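# Index the turntable one hole clockwise with the plunger

## Task

Rotate the turntable forward by exactly one hole, clockwise when viewed from above, so that the plunger's pin sits fully seated in the new hole; the fixture must end up upright on the deck and neither gripper may be touching it.

## Robot and tools

ROBOT. There are two six-joint arms, left_arm and right_arm, each with a parallel two-finger gripper. Every arm-driving call uses rows of 14 numbers covering both arms, even if only one arm moves. The first 7 numbers are left_arm and the last 7 are right_arm. For each arm the order is waist, shoulder, elbow, wrist roll, wrist yaw, wrist pitch, then gripper opening. Always use this order.

JOINT VALUES. Joint numbers are absolute target angles in radians, in the same form the result prints them. Ranges by row position:
- waist: -2.618 to 3.054
- shoulder: 0 to 3.142
- elbow: 0 to 3.142
- wrist roll: -2.094 to 2.094
- wrist yaw: -1.571 to 1.571
- wrist pitch: -1.571 to 1.571
The true stops can differ from these by up to 0.059 rad. A target beyond a stop is clipped, and the result may say "joint sent to its limit". A call is rejected if a target is more than 0.059 rad past a stated end and also further out than the joint's current angle.

GRIPPER OPENING. The opening is an absolute value from -1 (closed) to +1 (fully open, pads 0.094 m apart). grip_measured uses the same scale. The fingers are driven to the opening you command, so on contact they squeeze at full force, roughly 50 to 64 N per pad. To release, command well above grip_measured. To leave a gripper unchanged, resend its current command; a 0 is itself a command, not "no change".

FRAMES. The scene frame has its origin at table-top height, midway between the nominal bases. +z points up and +x points out over the table. left_arm is on the +y side; image left/right is unrelated. Each arm reports end_effector_position (m) and end_effector_quat_wxyz in its own base frame. Calibrated bases in the scene frame:
- left_arm: (+0.025, +0.326, +0.031), quat wxyz (1, 0, 0, +0.003)
- right_arm: (-0.004, -0.268, +0.031), quat wxyz (1, 0, 0, -0.018)
Both have +z up. Fixed cameras and the table use the scene frame. The end-effector point lies between the finger pads, about 1 cm short of the tips. The fingers point along gripper +z and close along gripper y. Printed hand poses can be off by a few cm, more at long reach.

TOOLS
- execute_actions(actions, cameras): actions is a list of actions. Each action is a list of up to 15 rows, one row per control step (1/30 s). If fewer rows are given, the last row is held to fill 15 steps, so one action lasts 0.5 s. An empty list just returns state and images.
- move(target, speed, blend, opening_speed, blocking, cameras): target is one 14-number row or a list of up to 15 rows. These are absolute joint angles plus openings that all joints interpolate toward together. speed is the top rate in rad/s of the joint with the longest way to go: 0.01 to 2, default 0.5; give one value or one per target. blend (rad) rounds off corners at intermediate targets. opening_speed is in scale units per second, minimum 0.2; use it to close gently. Paths take at least 0.5 s; those longer than 10 s stop short. With blocking=false the call returns after about 0.5 s while motion continues, and a new move takes over from the current point. The result adds a "move:" line with the outcome and limits=held if steps were withheld. Outcomes include done, off_target (at rest but a joint is over 0.035 rad from target), moving, held and fault. It also lists the worst joint error per arm. Paths do not avoid obstacles or the other arm, and faster moves hit harder.
- wait(seconds 0 to 10, cameras): lets time run with commands held; a running move continues.
- stop(cameras): brakes the running move.
- zoom_image(camera, region [x0,y0,x1,y1]): region is in pixels of that camera's latest image, at most 504x504. Cameras: cam_head_left, cam_head_right, cam_left_wrist, cam_right_wrist, each 896x504.
- read_manual(section): licence texts only.
- finished_scene(scene): ends the scene (1 or 2) and cannot be undone. Scene 1 is practice.

RESULTS. Joint positions and Joint velocities list each arm's six joints in row order, then the pad gap in m. "within noise" means the arm is still. Joint targets shows what each joint is currently being driven to. Resend those values to hold a joint where it is. Tool commands shows current gripper commands. Joint torques include gravity load and carry offsets and noise. Torques 1 to 3 wrap at ±28 N m. "joint command not followed" means the clearance check changed some targets. Calls that ran actions also list joint positions at sampled steps.

MOTION LIMITS. Each step, a joint's target stays within a fixed lead of its measured angle:
- waist: 0.202 rad
- shoulder: 0.258 rad
- elbow: 0.3 rad
- wrist pitch: 0.573 rad
- wrist yaw and wrist roll: 0.522 rad
Targets that would move a gripper more than 200 mm in one step are scaled back. Very small turns may not start at all.

CAUTIONS. Do not let anything drop or leave the table, and do not release a part while it is moving. Avoid slamming, hard hits and strong pushes; a target set far past a contact presses harder. Never let the arms strike or squeeze each other. Holding loads or straining against unreachable poses heats motors: MOTOR HOT appears at 75 °C, a fault folds the arm at 90 °C, and the arm goes limp at 100 °C. Time spent thinking also passes in the simulation.

Each tool is called after ">>>" by a JSON object that holds its "api" and its "payload", one argument or row to a line.

## Session

>>> {"api": "execute_actions", "payload": {
  "actions": []
}}

Scene clock: 0.00 s.
left_arm: end_effector_position=(+0.3695, +0.0210, +0.1447) grip_measured=+1.000 end_effector_quat_wxyz=(+0.691, -0.046, +0.720, +0.036) | right_arm: end_effector_position=(+0.3642, -0.0543, +0.1341) grip_measured=+1.000 end_effector_quat_wxyz=(+0.671, +0.135, +0.726, -0.062)
Joint names: [waist, shoulder, elbow, wrist roll, wrist yaw, wrist pitch]
Joint positions: left_arm=[-0.002 1.545 0.182 -0.017 -0.116 1.321 0.094] | right_arm=[-0.036 1.532 0.189 0.115 0.24 1.248 0.094]
Joint velocities: within noise
Joint torques (N m): no reading
Heat: left arm: 33 °C; right arm: 32 °C.
Joint targets: left_arm=[-0.002 1.540 0.186 -0.017 -0.116 1.320] | right_arm=[-0.036 1.528 0.192 0.114 0.240 1.243]
Tool commands: left_gripper/opening=+1.0 right_gripper/opening=+1.0

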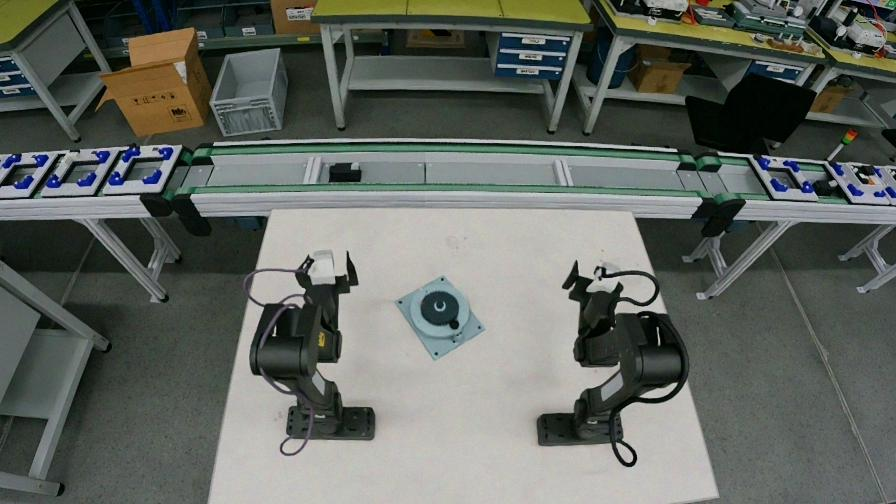

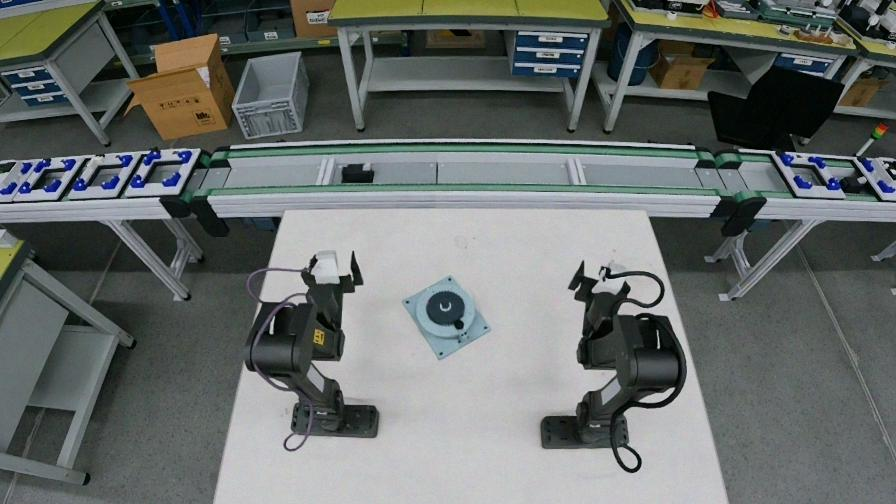

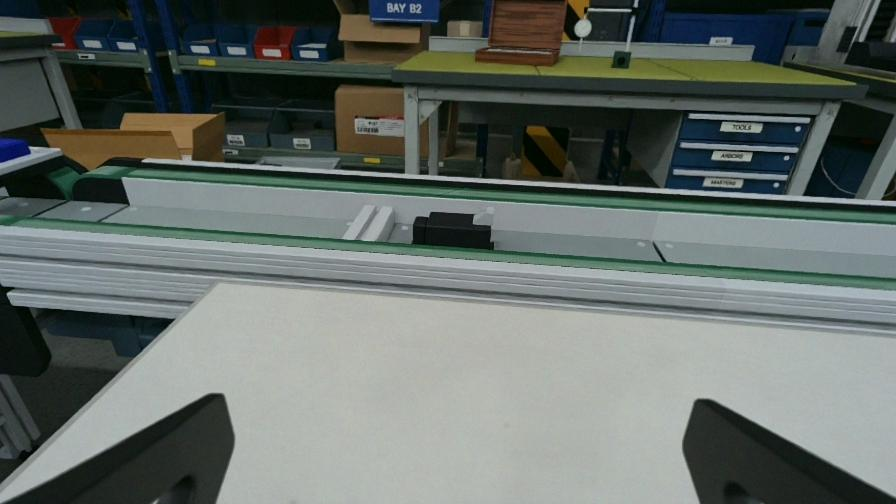

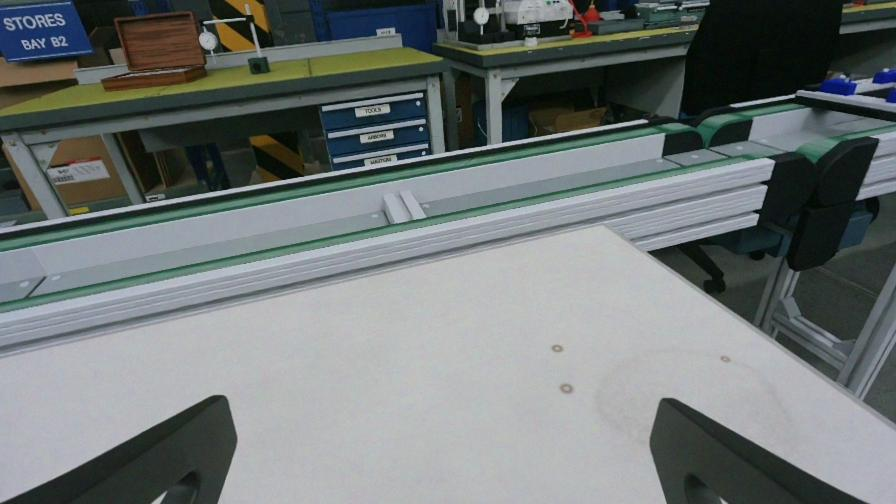

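>>> {"api": "zoom_image", "payload": {
  "camera": "cam_head_left",
  "region": [380, 260, 500, 370]
}}

>>> {"api": "zoom_image", "payload": {
  "camera": "cam_head_right",
  "region": [390, 260, 510, 370]
}}

Scaled by 4.200 from the camera's 896x504 image, which has a finer 1280x720 frame.

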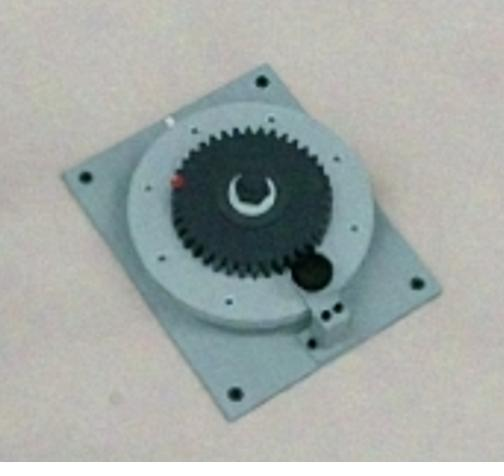

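Scaled by 4.200 from the camera's 896x504 image, which has a finer 1280x720 frame.

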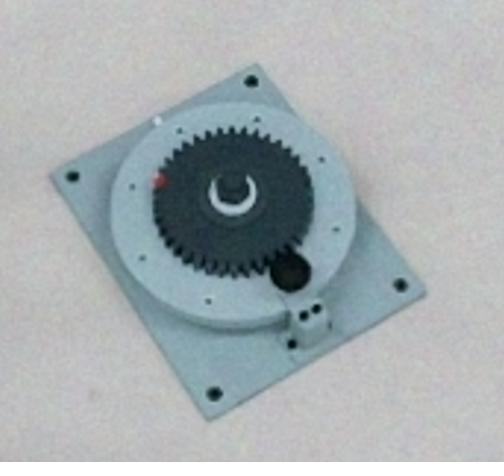

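>>> {"api": "move", "payload": {
  "target": [-0.68,1.932,1.904,0,0,-1.54,1,-0.036,1.528,0.192,0.114,0.24,1.243,1],
  "speed": 1.2
}}

Scene clock: 60.57 s.
left_arm: end_effector_position=(+0.2802, -0.2236, +0.1700) grip_measured=+1.000 end_effector_quat_wxyz=(+0.007, +0.328, +0.945, +0.001) | right_arm: end_effector_position=(+0.3642, -0.0543, +0.1341) grip_measured=+1.000 end_effector_quat_wxyz=(+0.671, +0.135, +0.726, -0.062)
Joint names: [waist, shoulder, elbow, wrist roll, wrist yaw, wrist pitch]
Joint positions: left_arm=[-0.679 1.913 1.878 -0.01 -0.006 -1.523 0.094] | right_arm=[-0.036 1.532 0.189 0.115 0.24 1.248 0.094]
Joint velocities: within noise
Joint torques (N m): left_arm=[-0.06 -7.95 6.91 0.13 0.05 0.28] | right_arm=[-0.1 -4.51 6.05 0.02 0 1.71]
Heat: left arm: 33 °C; right arm: 34 °C.
Joint targets: left_arm=[-0.680 1.932 1.904 0.000 0.000 -1.540] | right_arm=[-0.036 1.528 0.192 0.114 0.240 1.243]
move: done

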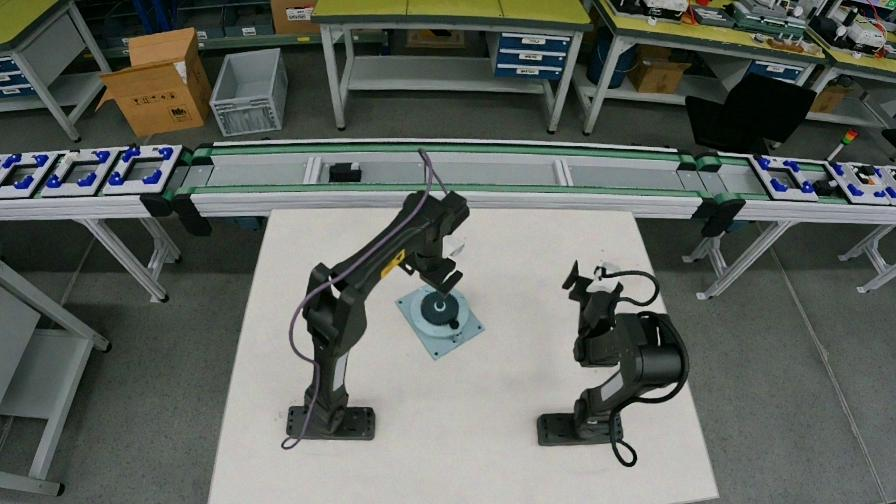

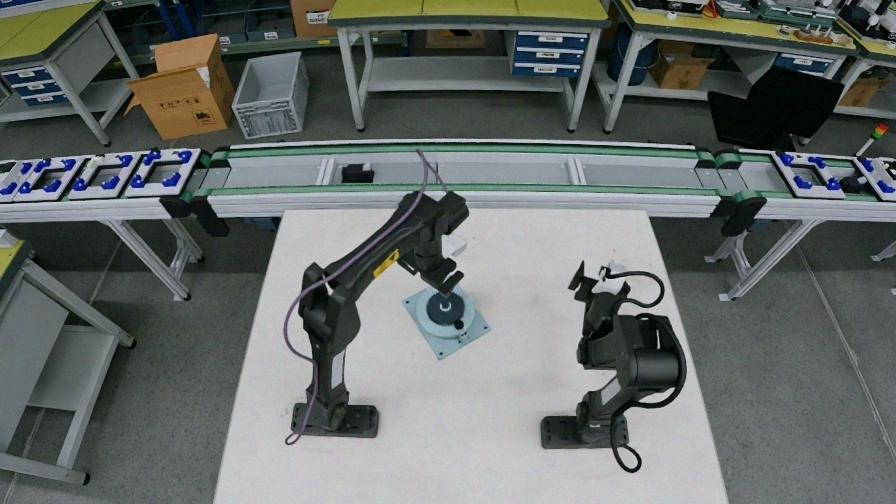

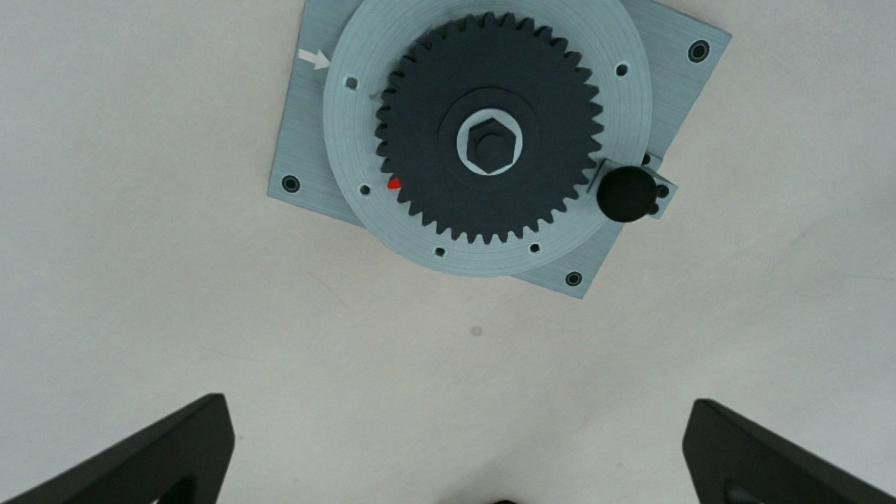

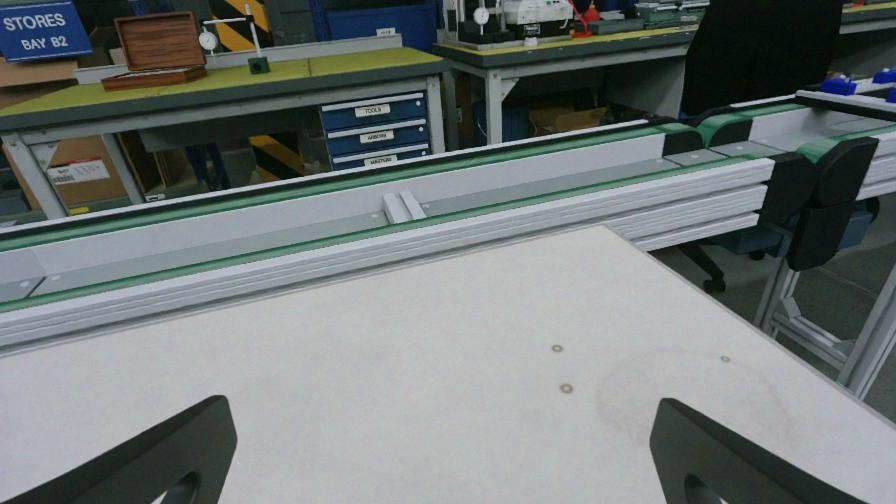

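>>> {"api": "zoom_image", "payload": {
  "camera": "cam_left_wrist",
  "region": [250, 0, 754, 310]
}}

Scaled by 1.000.

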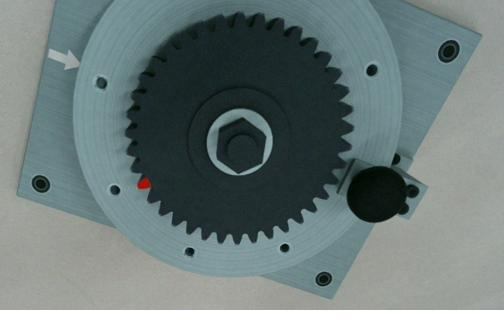

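>>> {"api": "move", "payload": {
  "target": [-0.68,1.932,1.904,0,0,-1.54,1,0.892,1.239,0.293,0,0,0.5965,1],
  "speed": 1.0
}}

>>> {"api": "zoom_image", "payload": {
  "camera": "cam_right_wrist",
  "region": [200, 200, 700, 504]
}}

Scene clock: 129.77 s.
left_arm: end_effector_position=(+0.2800, -0.2234, +0.1700) grip_measured=+1.000 end_effector_quat_wxyz=(+0.006, +0.328, +0.944, +0.001) | right_arm: end_effector_position=(+0.2258, +0.2747, +0.1088) grip_measured=+1.000 end_effector_quat_wxyz=(+0.511, -0.347, +0.749, +0.240)
Joint names: [waist, shoulder, elbow, wrist roll, wrist yaw, wrist pitch]
Joint positions: left_arm=[-0.679 1.913 1.878 -0.01 -0.006 -1.524 0.094] | right_arm=[0.885 1.256 0.272 0.01 0.011 0.613 0.094]
Joint velocities: within noise
Joint torques (N m): left_arm=[-0.09 -7.98 6.93 0.13 0.04 0.24] | right_arm=[0.57 -4.56 9.66 -0.09 -0.13 1.59]
Heat: left arm: 34 °C; right arm: 35 °C.
Joint targets: left_arm=[-0.680 1.932 1.904 0.000 0.000 -1.540] | right_arm=[0.892 1.239 0.293 0.000 0.000 0.597]
move: done

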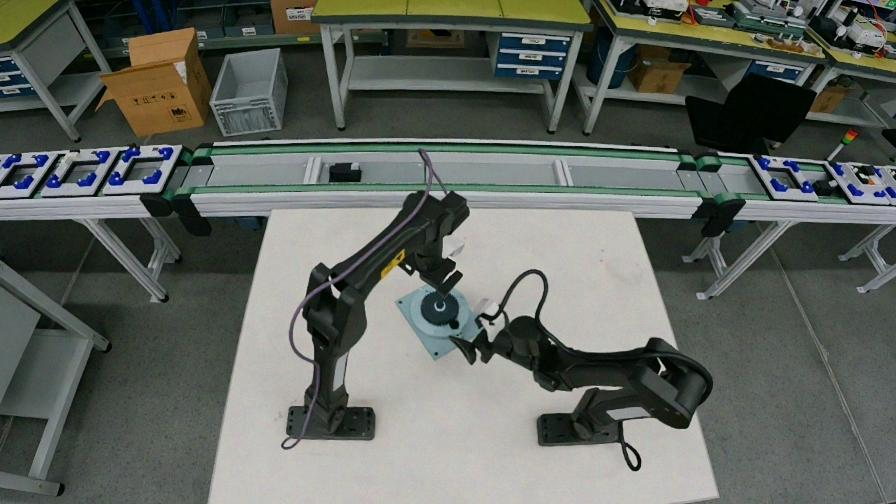

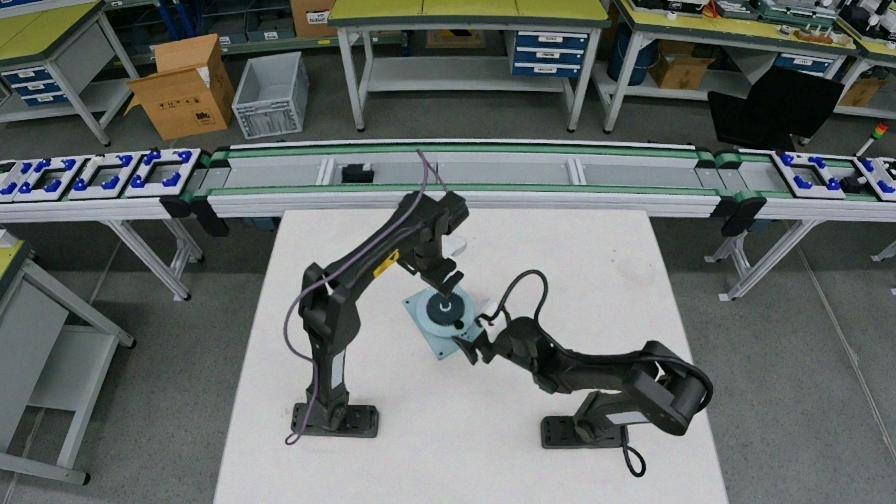

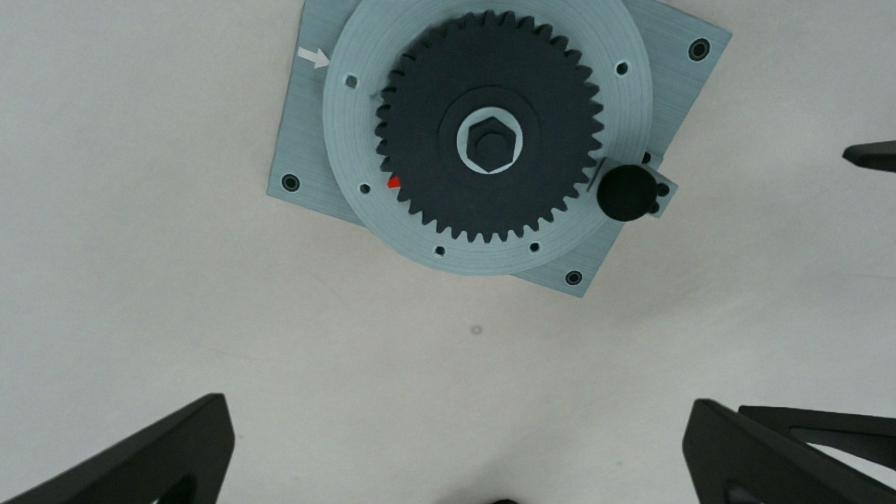

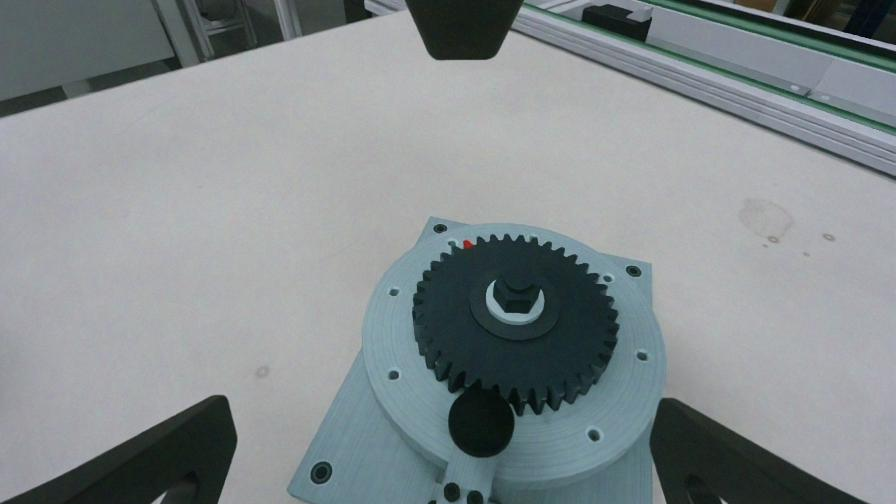

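Scaled by 1.008 from the camera's 896x504 image, which has a finer 1280x720 frame.

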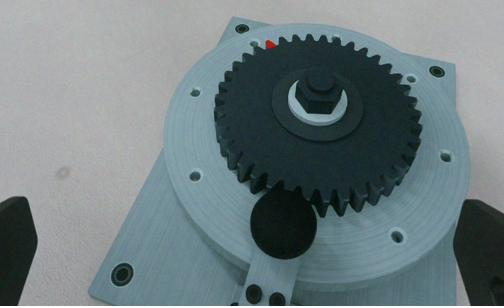

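>>> {"api": "zoom_image", "payload": {
  "camera": "cam_right_wrist",
  "region": [400, 340, 580, 504]
}}

Scaled by 2.800 from the camera's 896x504 image, which has a finer 1280x720 frame.

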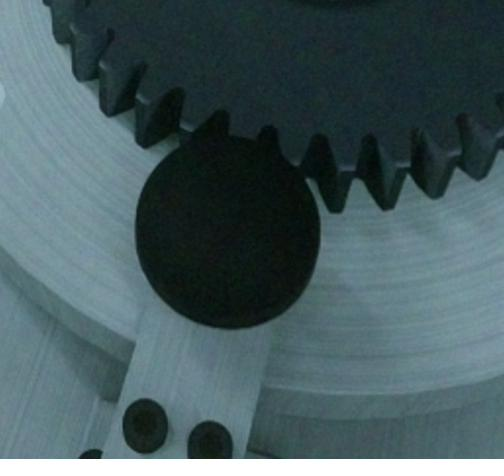

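>>> {"api": "move", "payload": {
  "target": [-0.68,1.932,1.904,0,0,-1.54,1,0.865,1.4756,0.105,0,0,1.07,1],
  "speed": 0.7,
  "cameras": ["cam_left_wrist","cam_right_wrist"]
}}

>>> {"api": "zoom_image", "payload": {
  "camera": "cam_right_wrist",
  "region": [300, 200, 600, 460]
}}

Scene clock: 181.37 s.
left_arm: end_effector_position=(+0.2800, -0.2234, +0.1700) grip_measured=+1.000 end_effector_quat_wxyz=(+0.006, +0.329, +0.944, +0.001) | right_arm: end_effector_position=(+0.2200, +0.2615, +0.0835) grip_measured=+1.000 end_effector_quat_wxyz=(+0.542, -0.333, +0.730, +0.252)
Joint names: [waist, shoulder, elbow, wrist roll, wrist yaw, wrist pitch]
Joint positions: left_arm=[-0.679 1.913 1.878 -0.009 -0.006 -1.524 0.094] | right_arm=[0.874 1.467 0.112 0.01 0.009 1.064 0.094]
Joint velocities: within noise
Joint torques (N m): left_arm=[-0.05 -7.98 6.87 0.11 0.04 0.24] | right_arm=[-0.87 -2.86 5.05 -0.09 -0.1 1.83]
Heat: left arm: 34 °C; right arm: 34 °C.
Joint targets: left_arm=[-0.680 1.932 1.904 0.000 0.000 -1.540] | right_arm=[0.865 1.476 0.105 0.000 0.000 1.070]
move: done
Images, in order (width x height): cam_left_wrist 896x504, cam_right_wrist 896x504.

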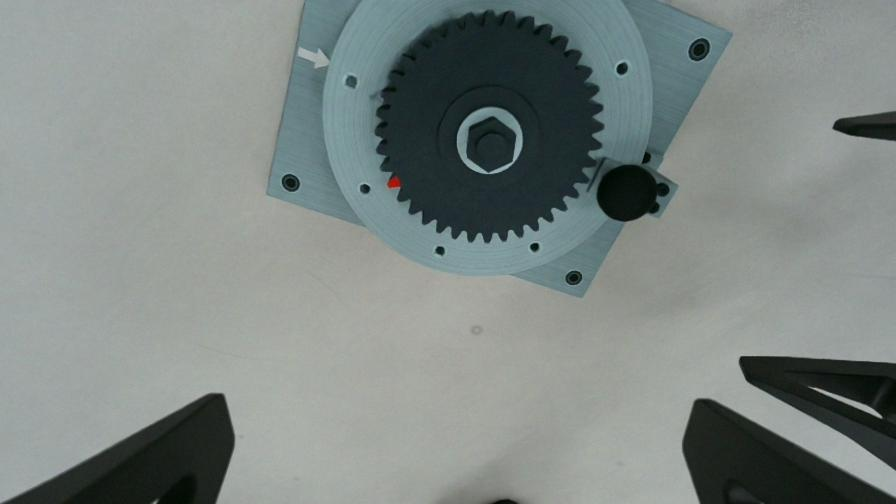

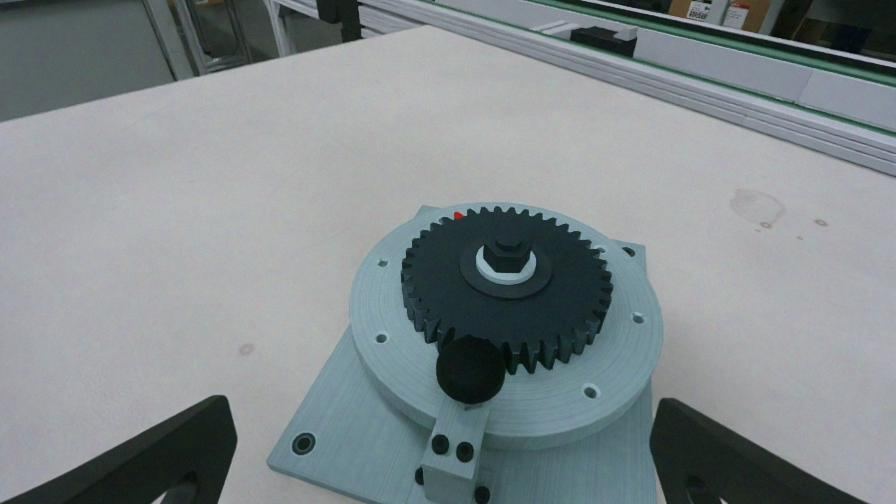

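Scaled by 1.680 from the camera's 896x504 image, which has a finer 1280x720 frame.

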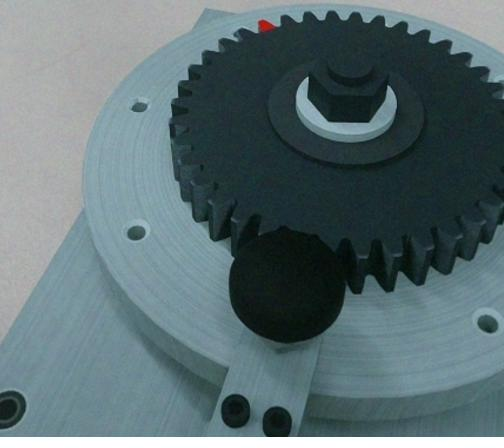

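>>> {"api": "move", "payload": {
  "target": [
    [-0.723,2.034,1.77,0,0,-1.3065,0,0.85,1.913,0.114,0,0,1.449,0],
    [-0.723,2.034,1.77,0,0,-1.3065,0,0.85,1.985,0.33,0,0,1.306,0]
  ],
  "speed": [0.7,0.25],
  "blend": 0.05
}}

>>> {"api": "zoom_image", "payload": {
  "camera": "cam_right_wrist",
  "region": [200, 200, 700, 504]
}}

>>> {"api": "zoom_image", "payload": {
  "camera": "cam_left_wrist",
  "region": [250, 100, 754, 504]
}}

Scene clock: 251.40 s.
left_arm: end_effector_position=(+0.2944, -0.2538, +0.1088) grip_measured=+0.002 end_effector_quat_wxyz=(+0.005, +0.346, +0.938, +0.001) | right_arm: end_effector_position=(+0.2612, +0.3015, +0.0346) grip_measured=+0.002 end_effector_quat_wxyz=(+0.532, -0.332, +0.741, +0.242)
Joint names: [waist, shoulder, elbow, wrist roll, wrist yaw, wrist pitch]
Joint positions: left_arm=[-0.717 2.019 1.781 -0.009 -0.006 -1.324 0.047] | right_arm=[0.859 1.966 0.321 0.009 0.009 1.322 0.047]
Joint velocities: within noise
Joint torques (N m): left_arm=[-0.49 -9.44 4.08 0.12 0.05 0.61] | right_arm=[-0.88 -5.18 4.7 -0.08 -0.11 1.62]
Heat: left arm: 34 °C; right arm: 37 °C.
Joint targets: left_arm=[-0.723 2.034 1.770 0.000 0.000 -1.306] | right_arm=[0.850 1.985 0.330 0.000 0.000 1.306]
move: done

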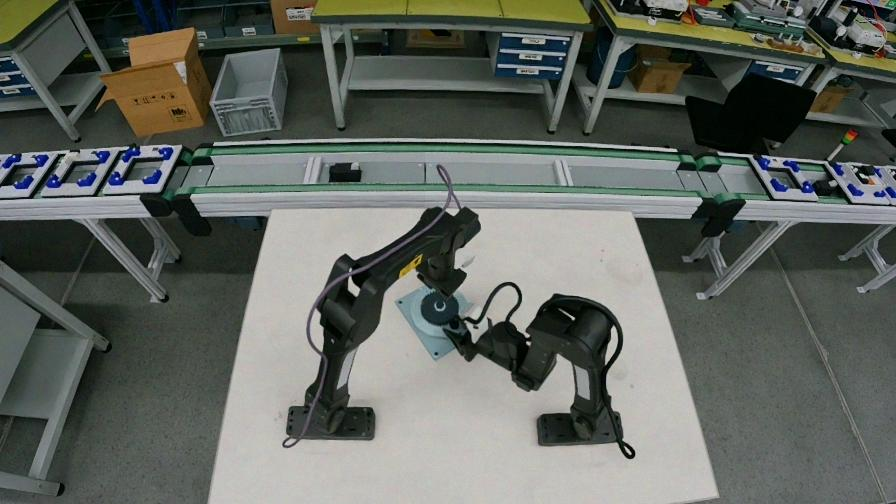

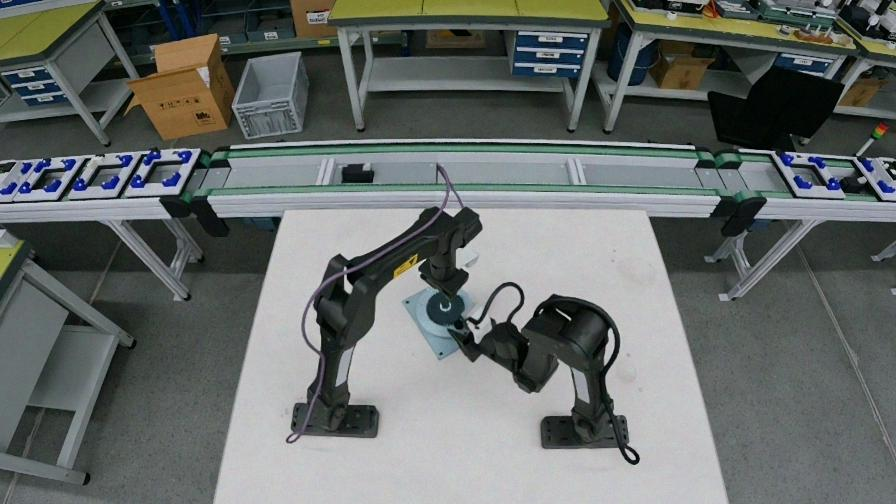

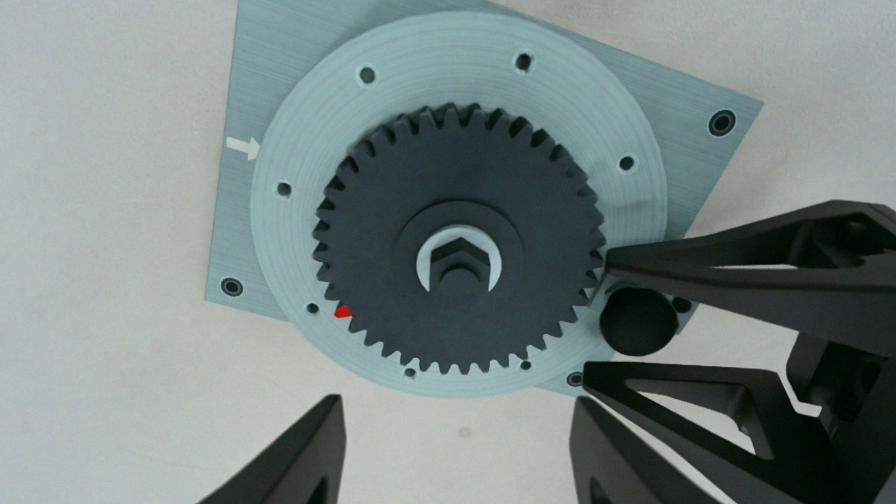

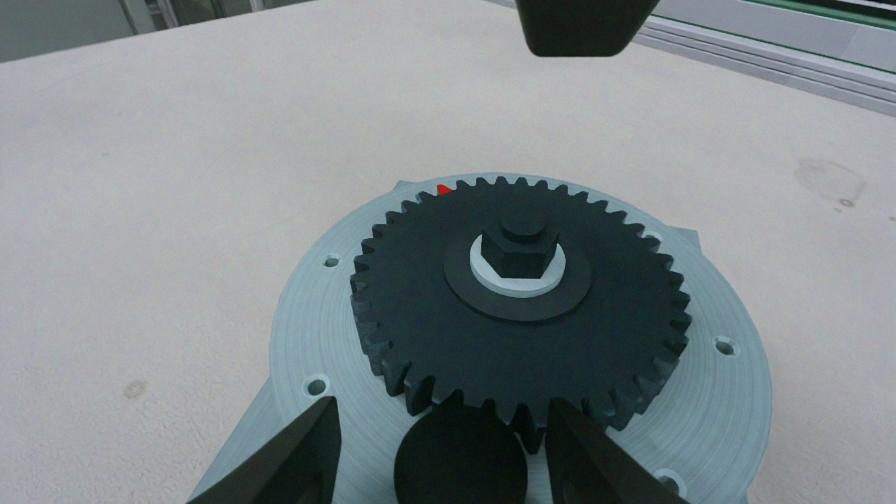

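Scaled by 1.008 from the camera's 896x504 image, which has a finer 1280x720 frame.

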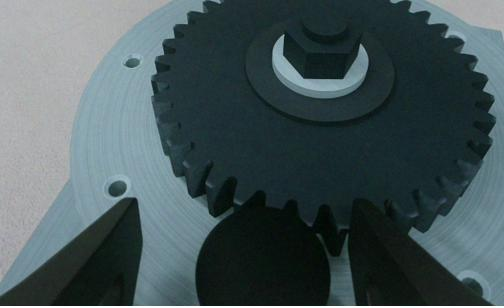

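Scaled by 1.000.

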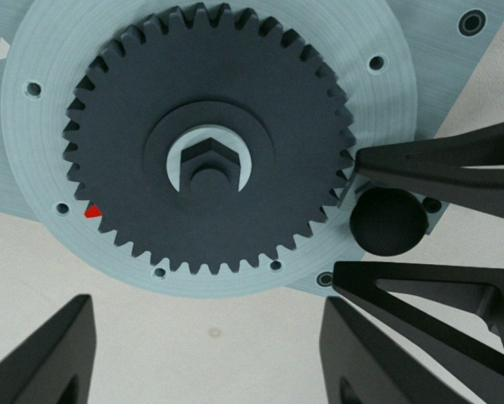

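>>> {"api": "move", "payload": {
  "target": [-0.725,2.074,1.557,0,0,-1.054,0,0.847,2.041,0.332,0,0,1.359,0],
  "speed": 0.3
}}

>>> {"api": "zoom_image", "payload": {
  "camera": "cam_right_wrist",
  "region": [300, 120, 704, 504]
}}

Scene clock: 277.40 s.
left_arm: end_effector_position=(+0.2956, -0.2548, +0.0419) grip_measured=+0.002 end_effector_quat_wxyz=(+0.006, +0.346, +0.938, +0.001) | right_arm: end_effector_position=(+0.2605, +0.3007, +0.0253) grip_measured=+0.002 end_effector_quat_wxyz=(+0.529, -0.333, +0.742, +0.241)
Joint names: [waist, shoulder, elbow, wrist roll, wrist yaw, wrist pitch]
Joint positions: left_arm=[-0.717 2.056 1.569 -0.009 -0.006 -1.072 0.047] | right_arm=[0.859 2.019 0.321 0.008 0.009 1.368 0.047]
Joint velocities: within noise
Joint torques (N m): left_arm=[-0.68 -9.39 3.95 0.11 0.05 0.65] | right_arm=[-1.24 -5.14 4.53 -0.07 -0.1 1.65]
Heat: left arm: 36 °C; right arm: 37 °C.
Joint targets: left_arm=[-0.725 2.074 1.557 0.000 0.000 -1.054] | right_arm=[0.847 2.041 0.332 0.000 0.000 1.359]
move: done

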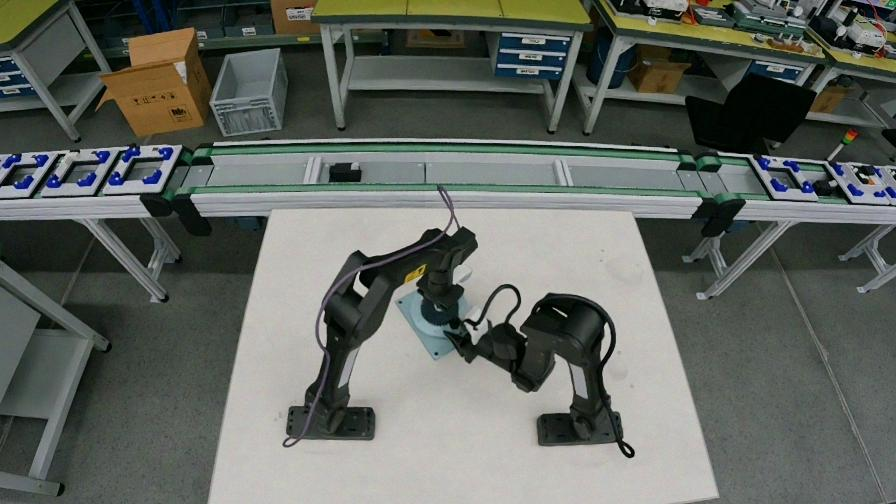

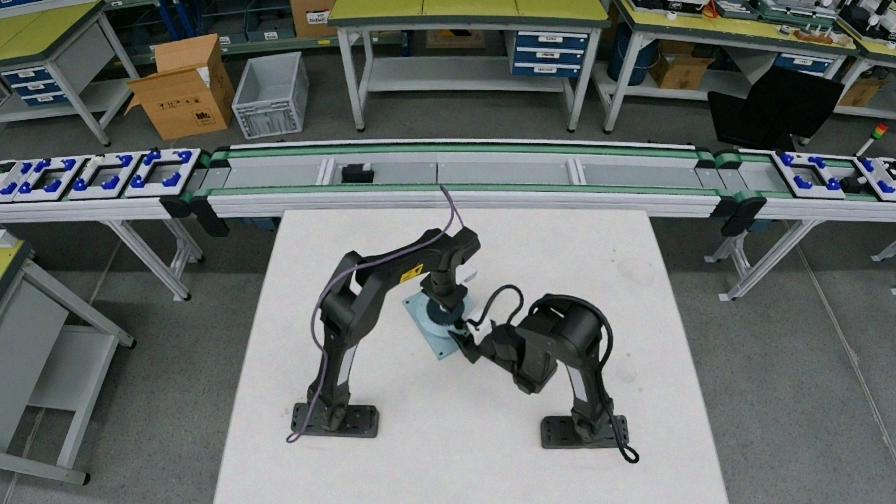

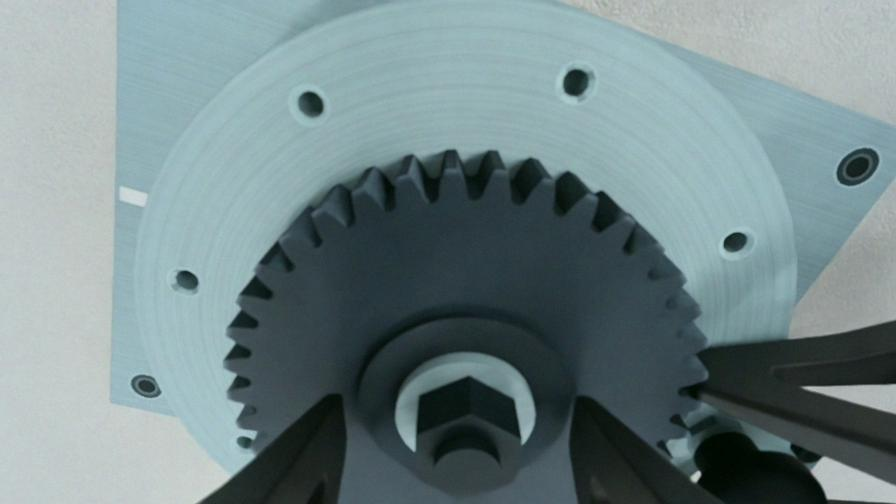

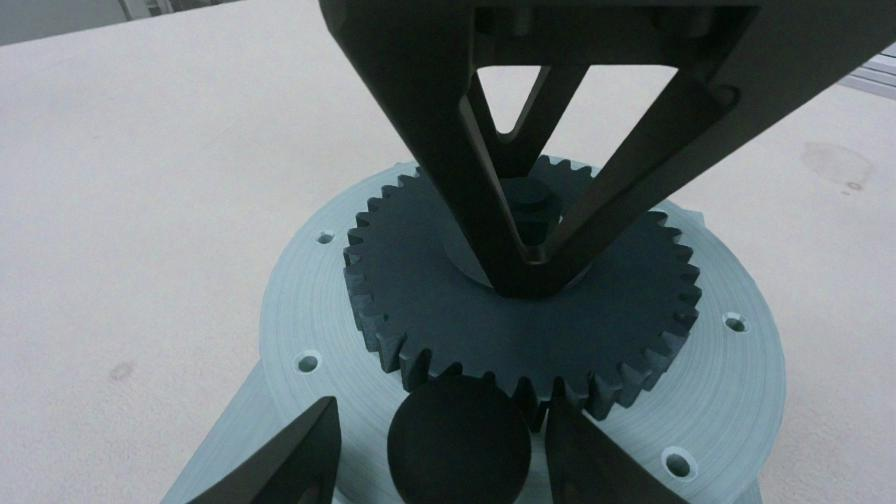

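Scaled by 1.248 from the camera's 896x504 image, which has a finer 1280x720 frame.

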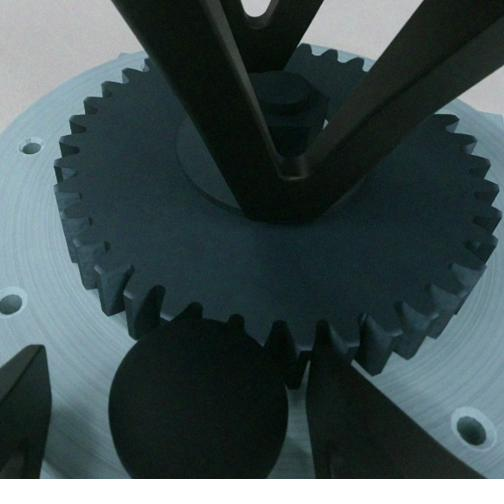

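>>> {"api": "move", "payload": {
  "target": [-0.729,2.066,1.507,0,0,-1.012,-0.1,0.847,2.041,0.332,0,0,1.359,-0.1],
  "speed": 0.2,
  "opening_speed": 0.5
}}

>>> {"api": "zoom_image", "payload": {
  "camera": "cam_right_wrist",
  "region": [300, 120, 704, 504]
}}

Scene clock: 300.47 s.
left_arm: end_effector_position=(+0.2938, -0.2556, +0.0384) grip_measured=-0.098 end_effector_quat_wxyz=(+0.009, +0.348, +0.937, -0.002) | right_arm: end_effector_position=(+0.2614, +0.2999, +0.0252) grip_measured=-0.098 end_effector_quat_wxyz=(+0.529, -0.332, +0.743, +0.240)
Joint names: [waist, shoulder, elbow, wrist roll, wrist yaw, wrist pitch]
Joint positions: left_arm=[-0.72 2.049 1.544 -0.009 -0.003 -1.046 0.042] | right_arm=[0.856 2.019 0.321 0.008 0.009 1.368 0.042]
Joint velocities: within noise
Joint torques (N m): left_arm=[-0.73 -9.39 2.09 0.12 0.02 0.87] | right_arm=[-0.88 -5.14 4.55 -0.06 -0.11 1.67]
Heat: left arm: 36 °C; right arm: 37 °C.
Joint targets: left_arm=[-0.729 2.066 1.507 0.000 0.000 -1.012] | right_arm=[0.847 2.041 0.332 0.000 0.000 1.359]
move: off_target (left_arm); left_arm: the elbow is farthest, 0.037 rad from its target

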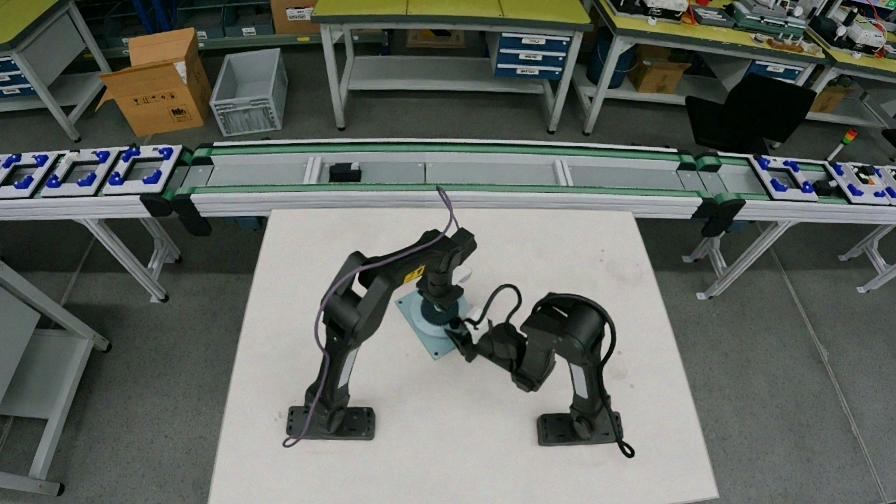

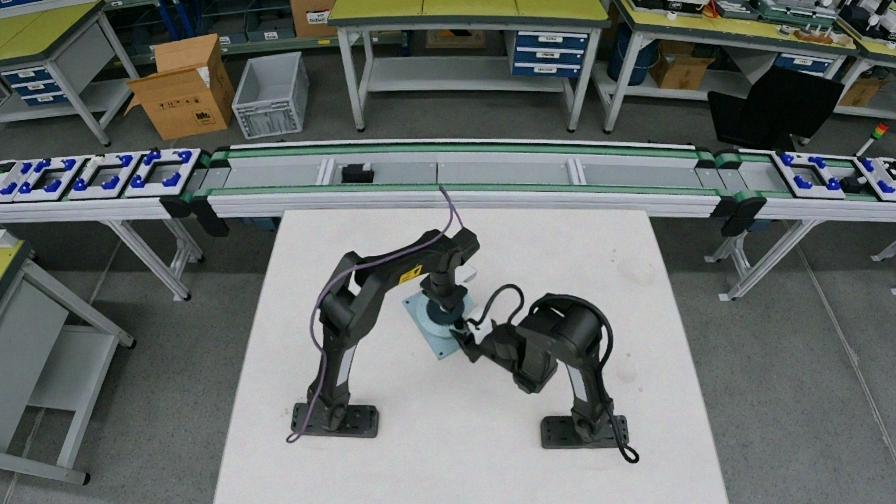

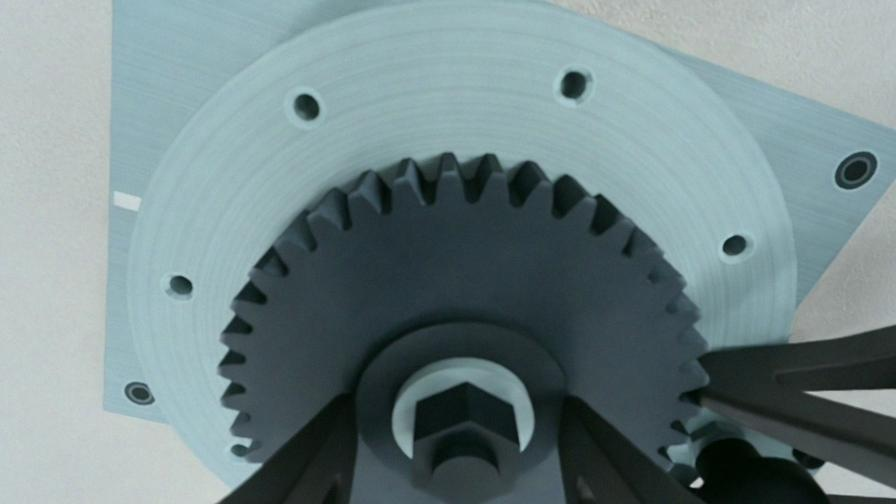

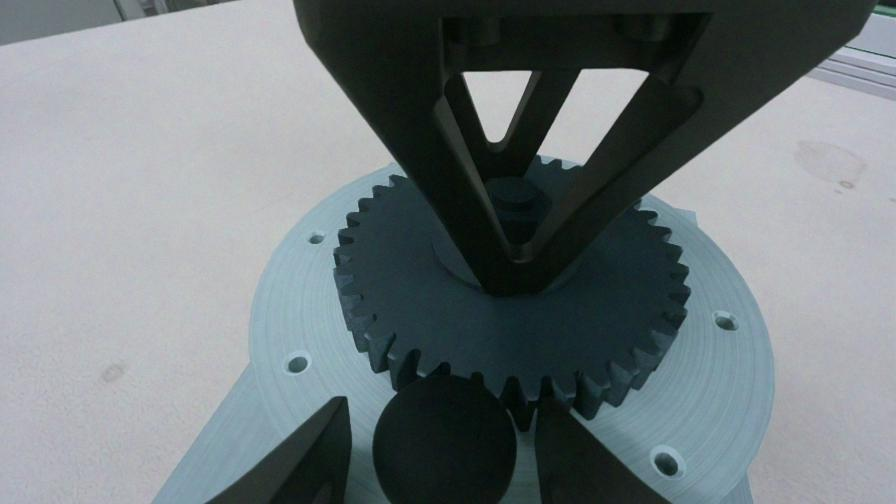

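Scaled by 1.248 from the camera's 896x504 image, which has a finer 1280x720 frame.

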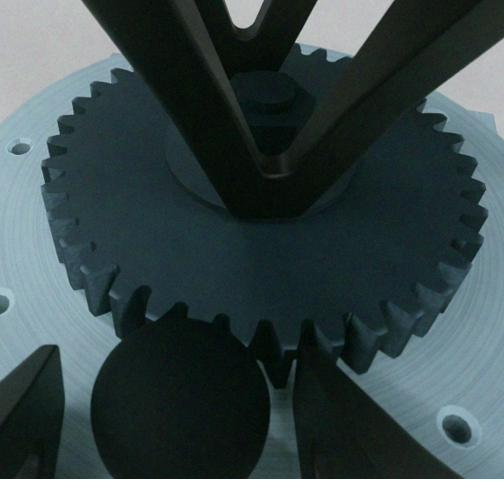

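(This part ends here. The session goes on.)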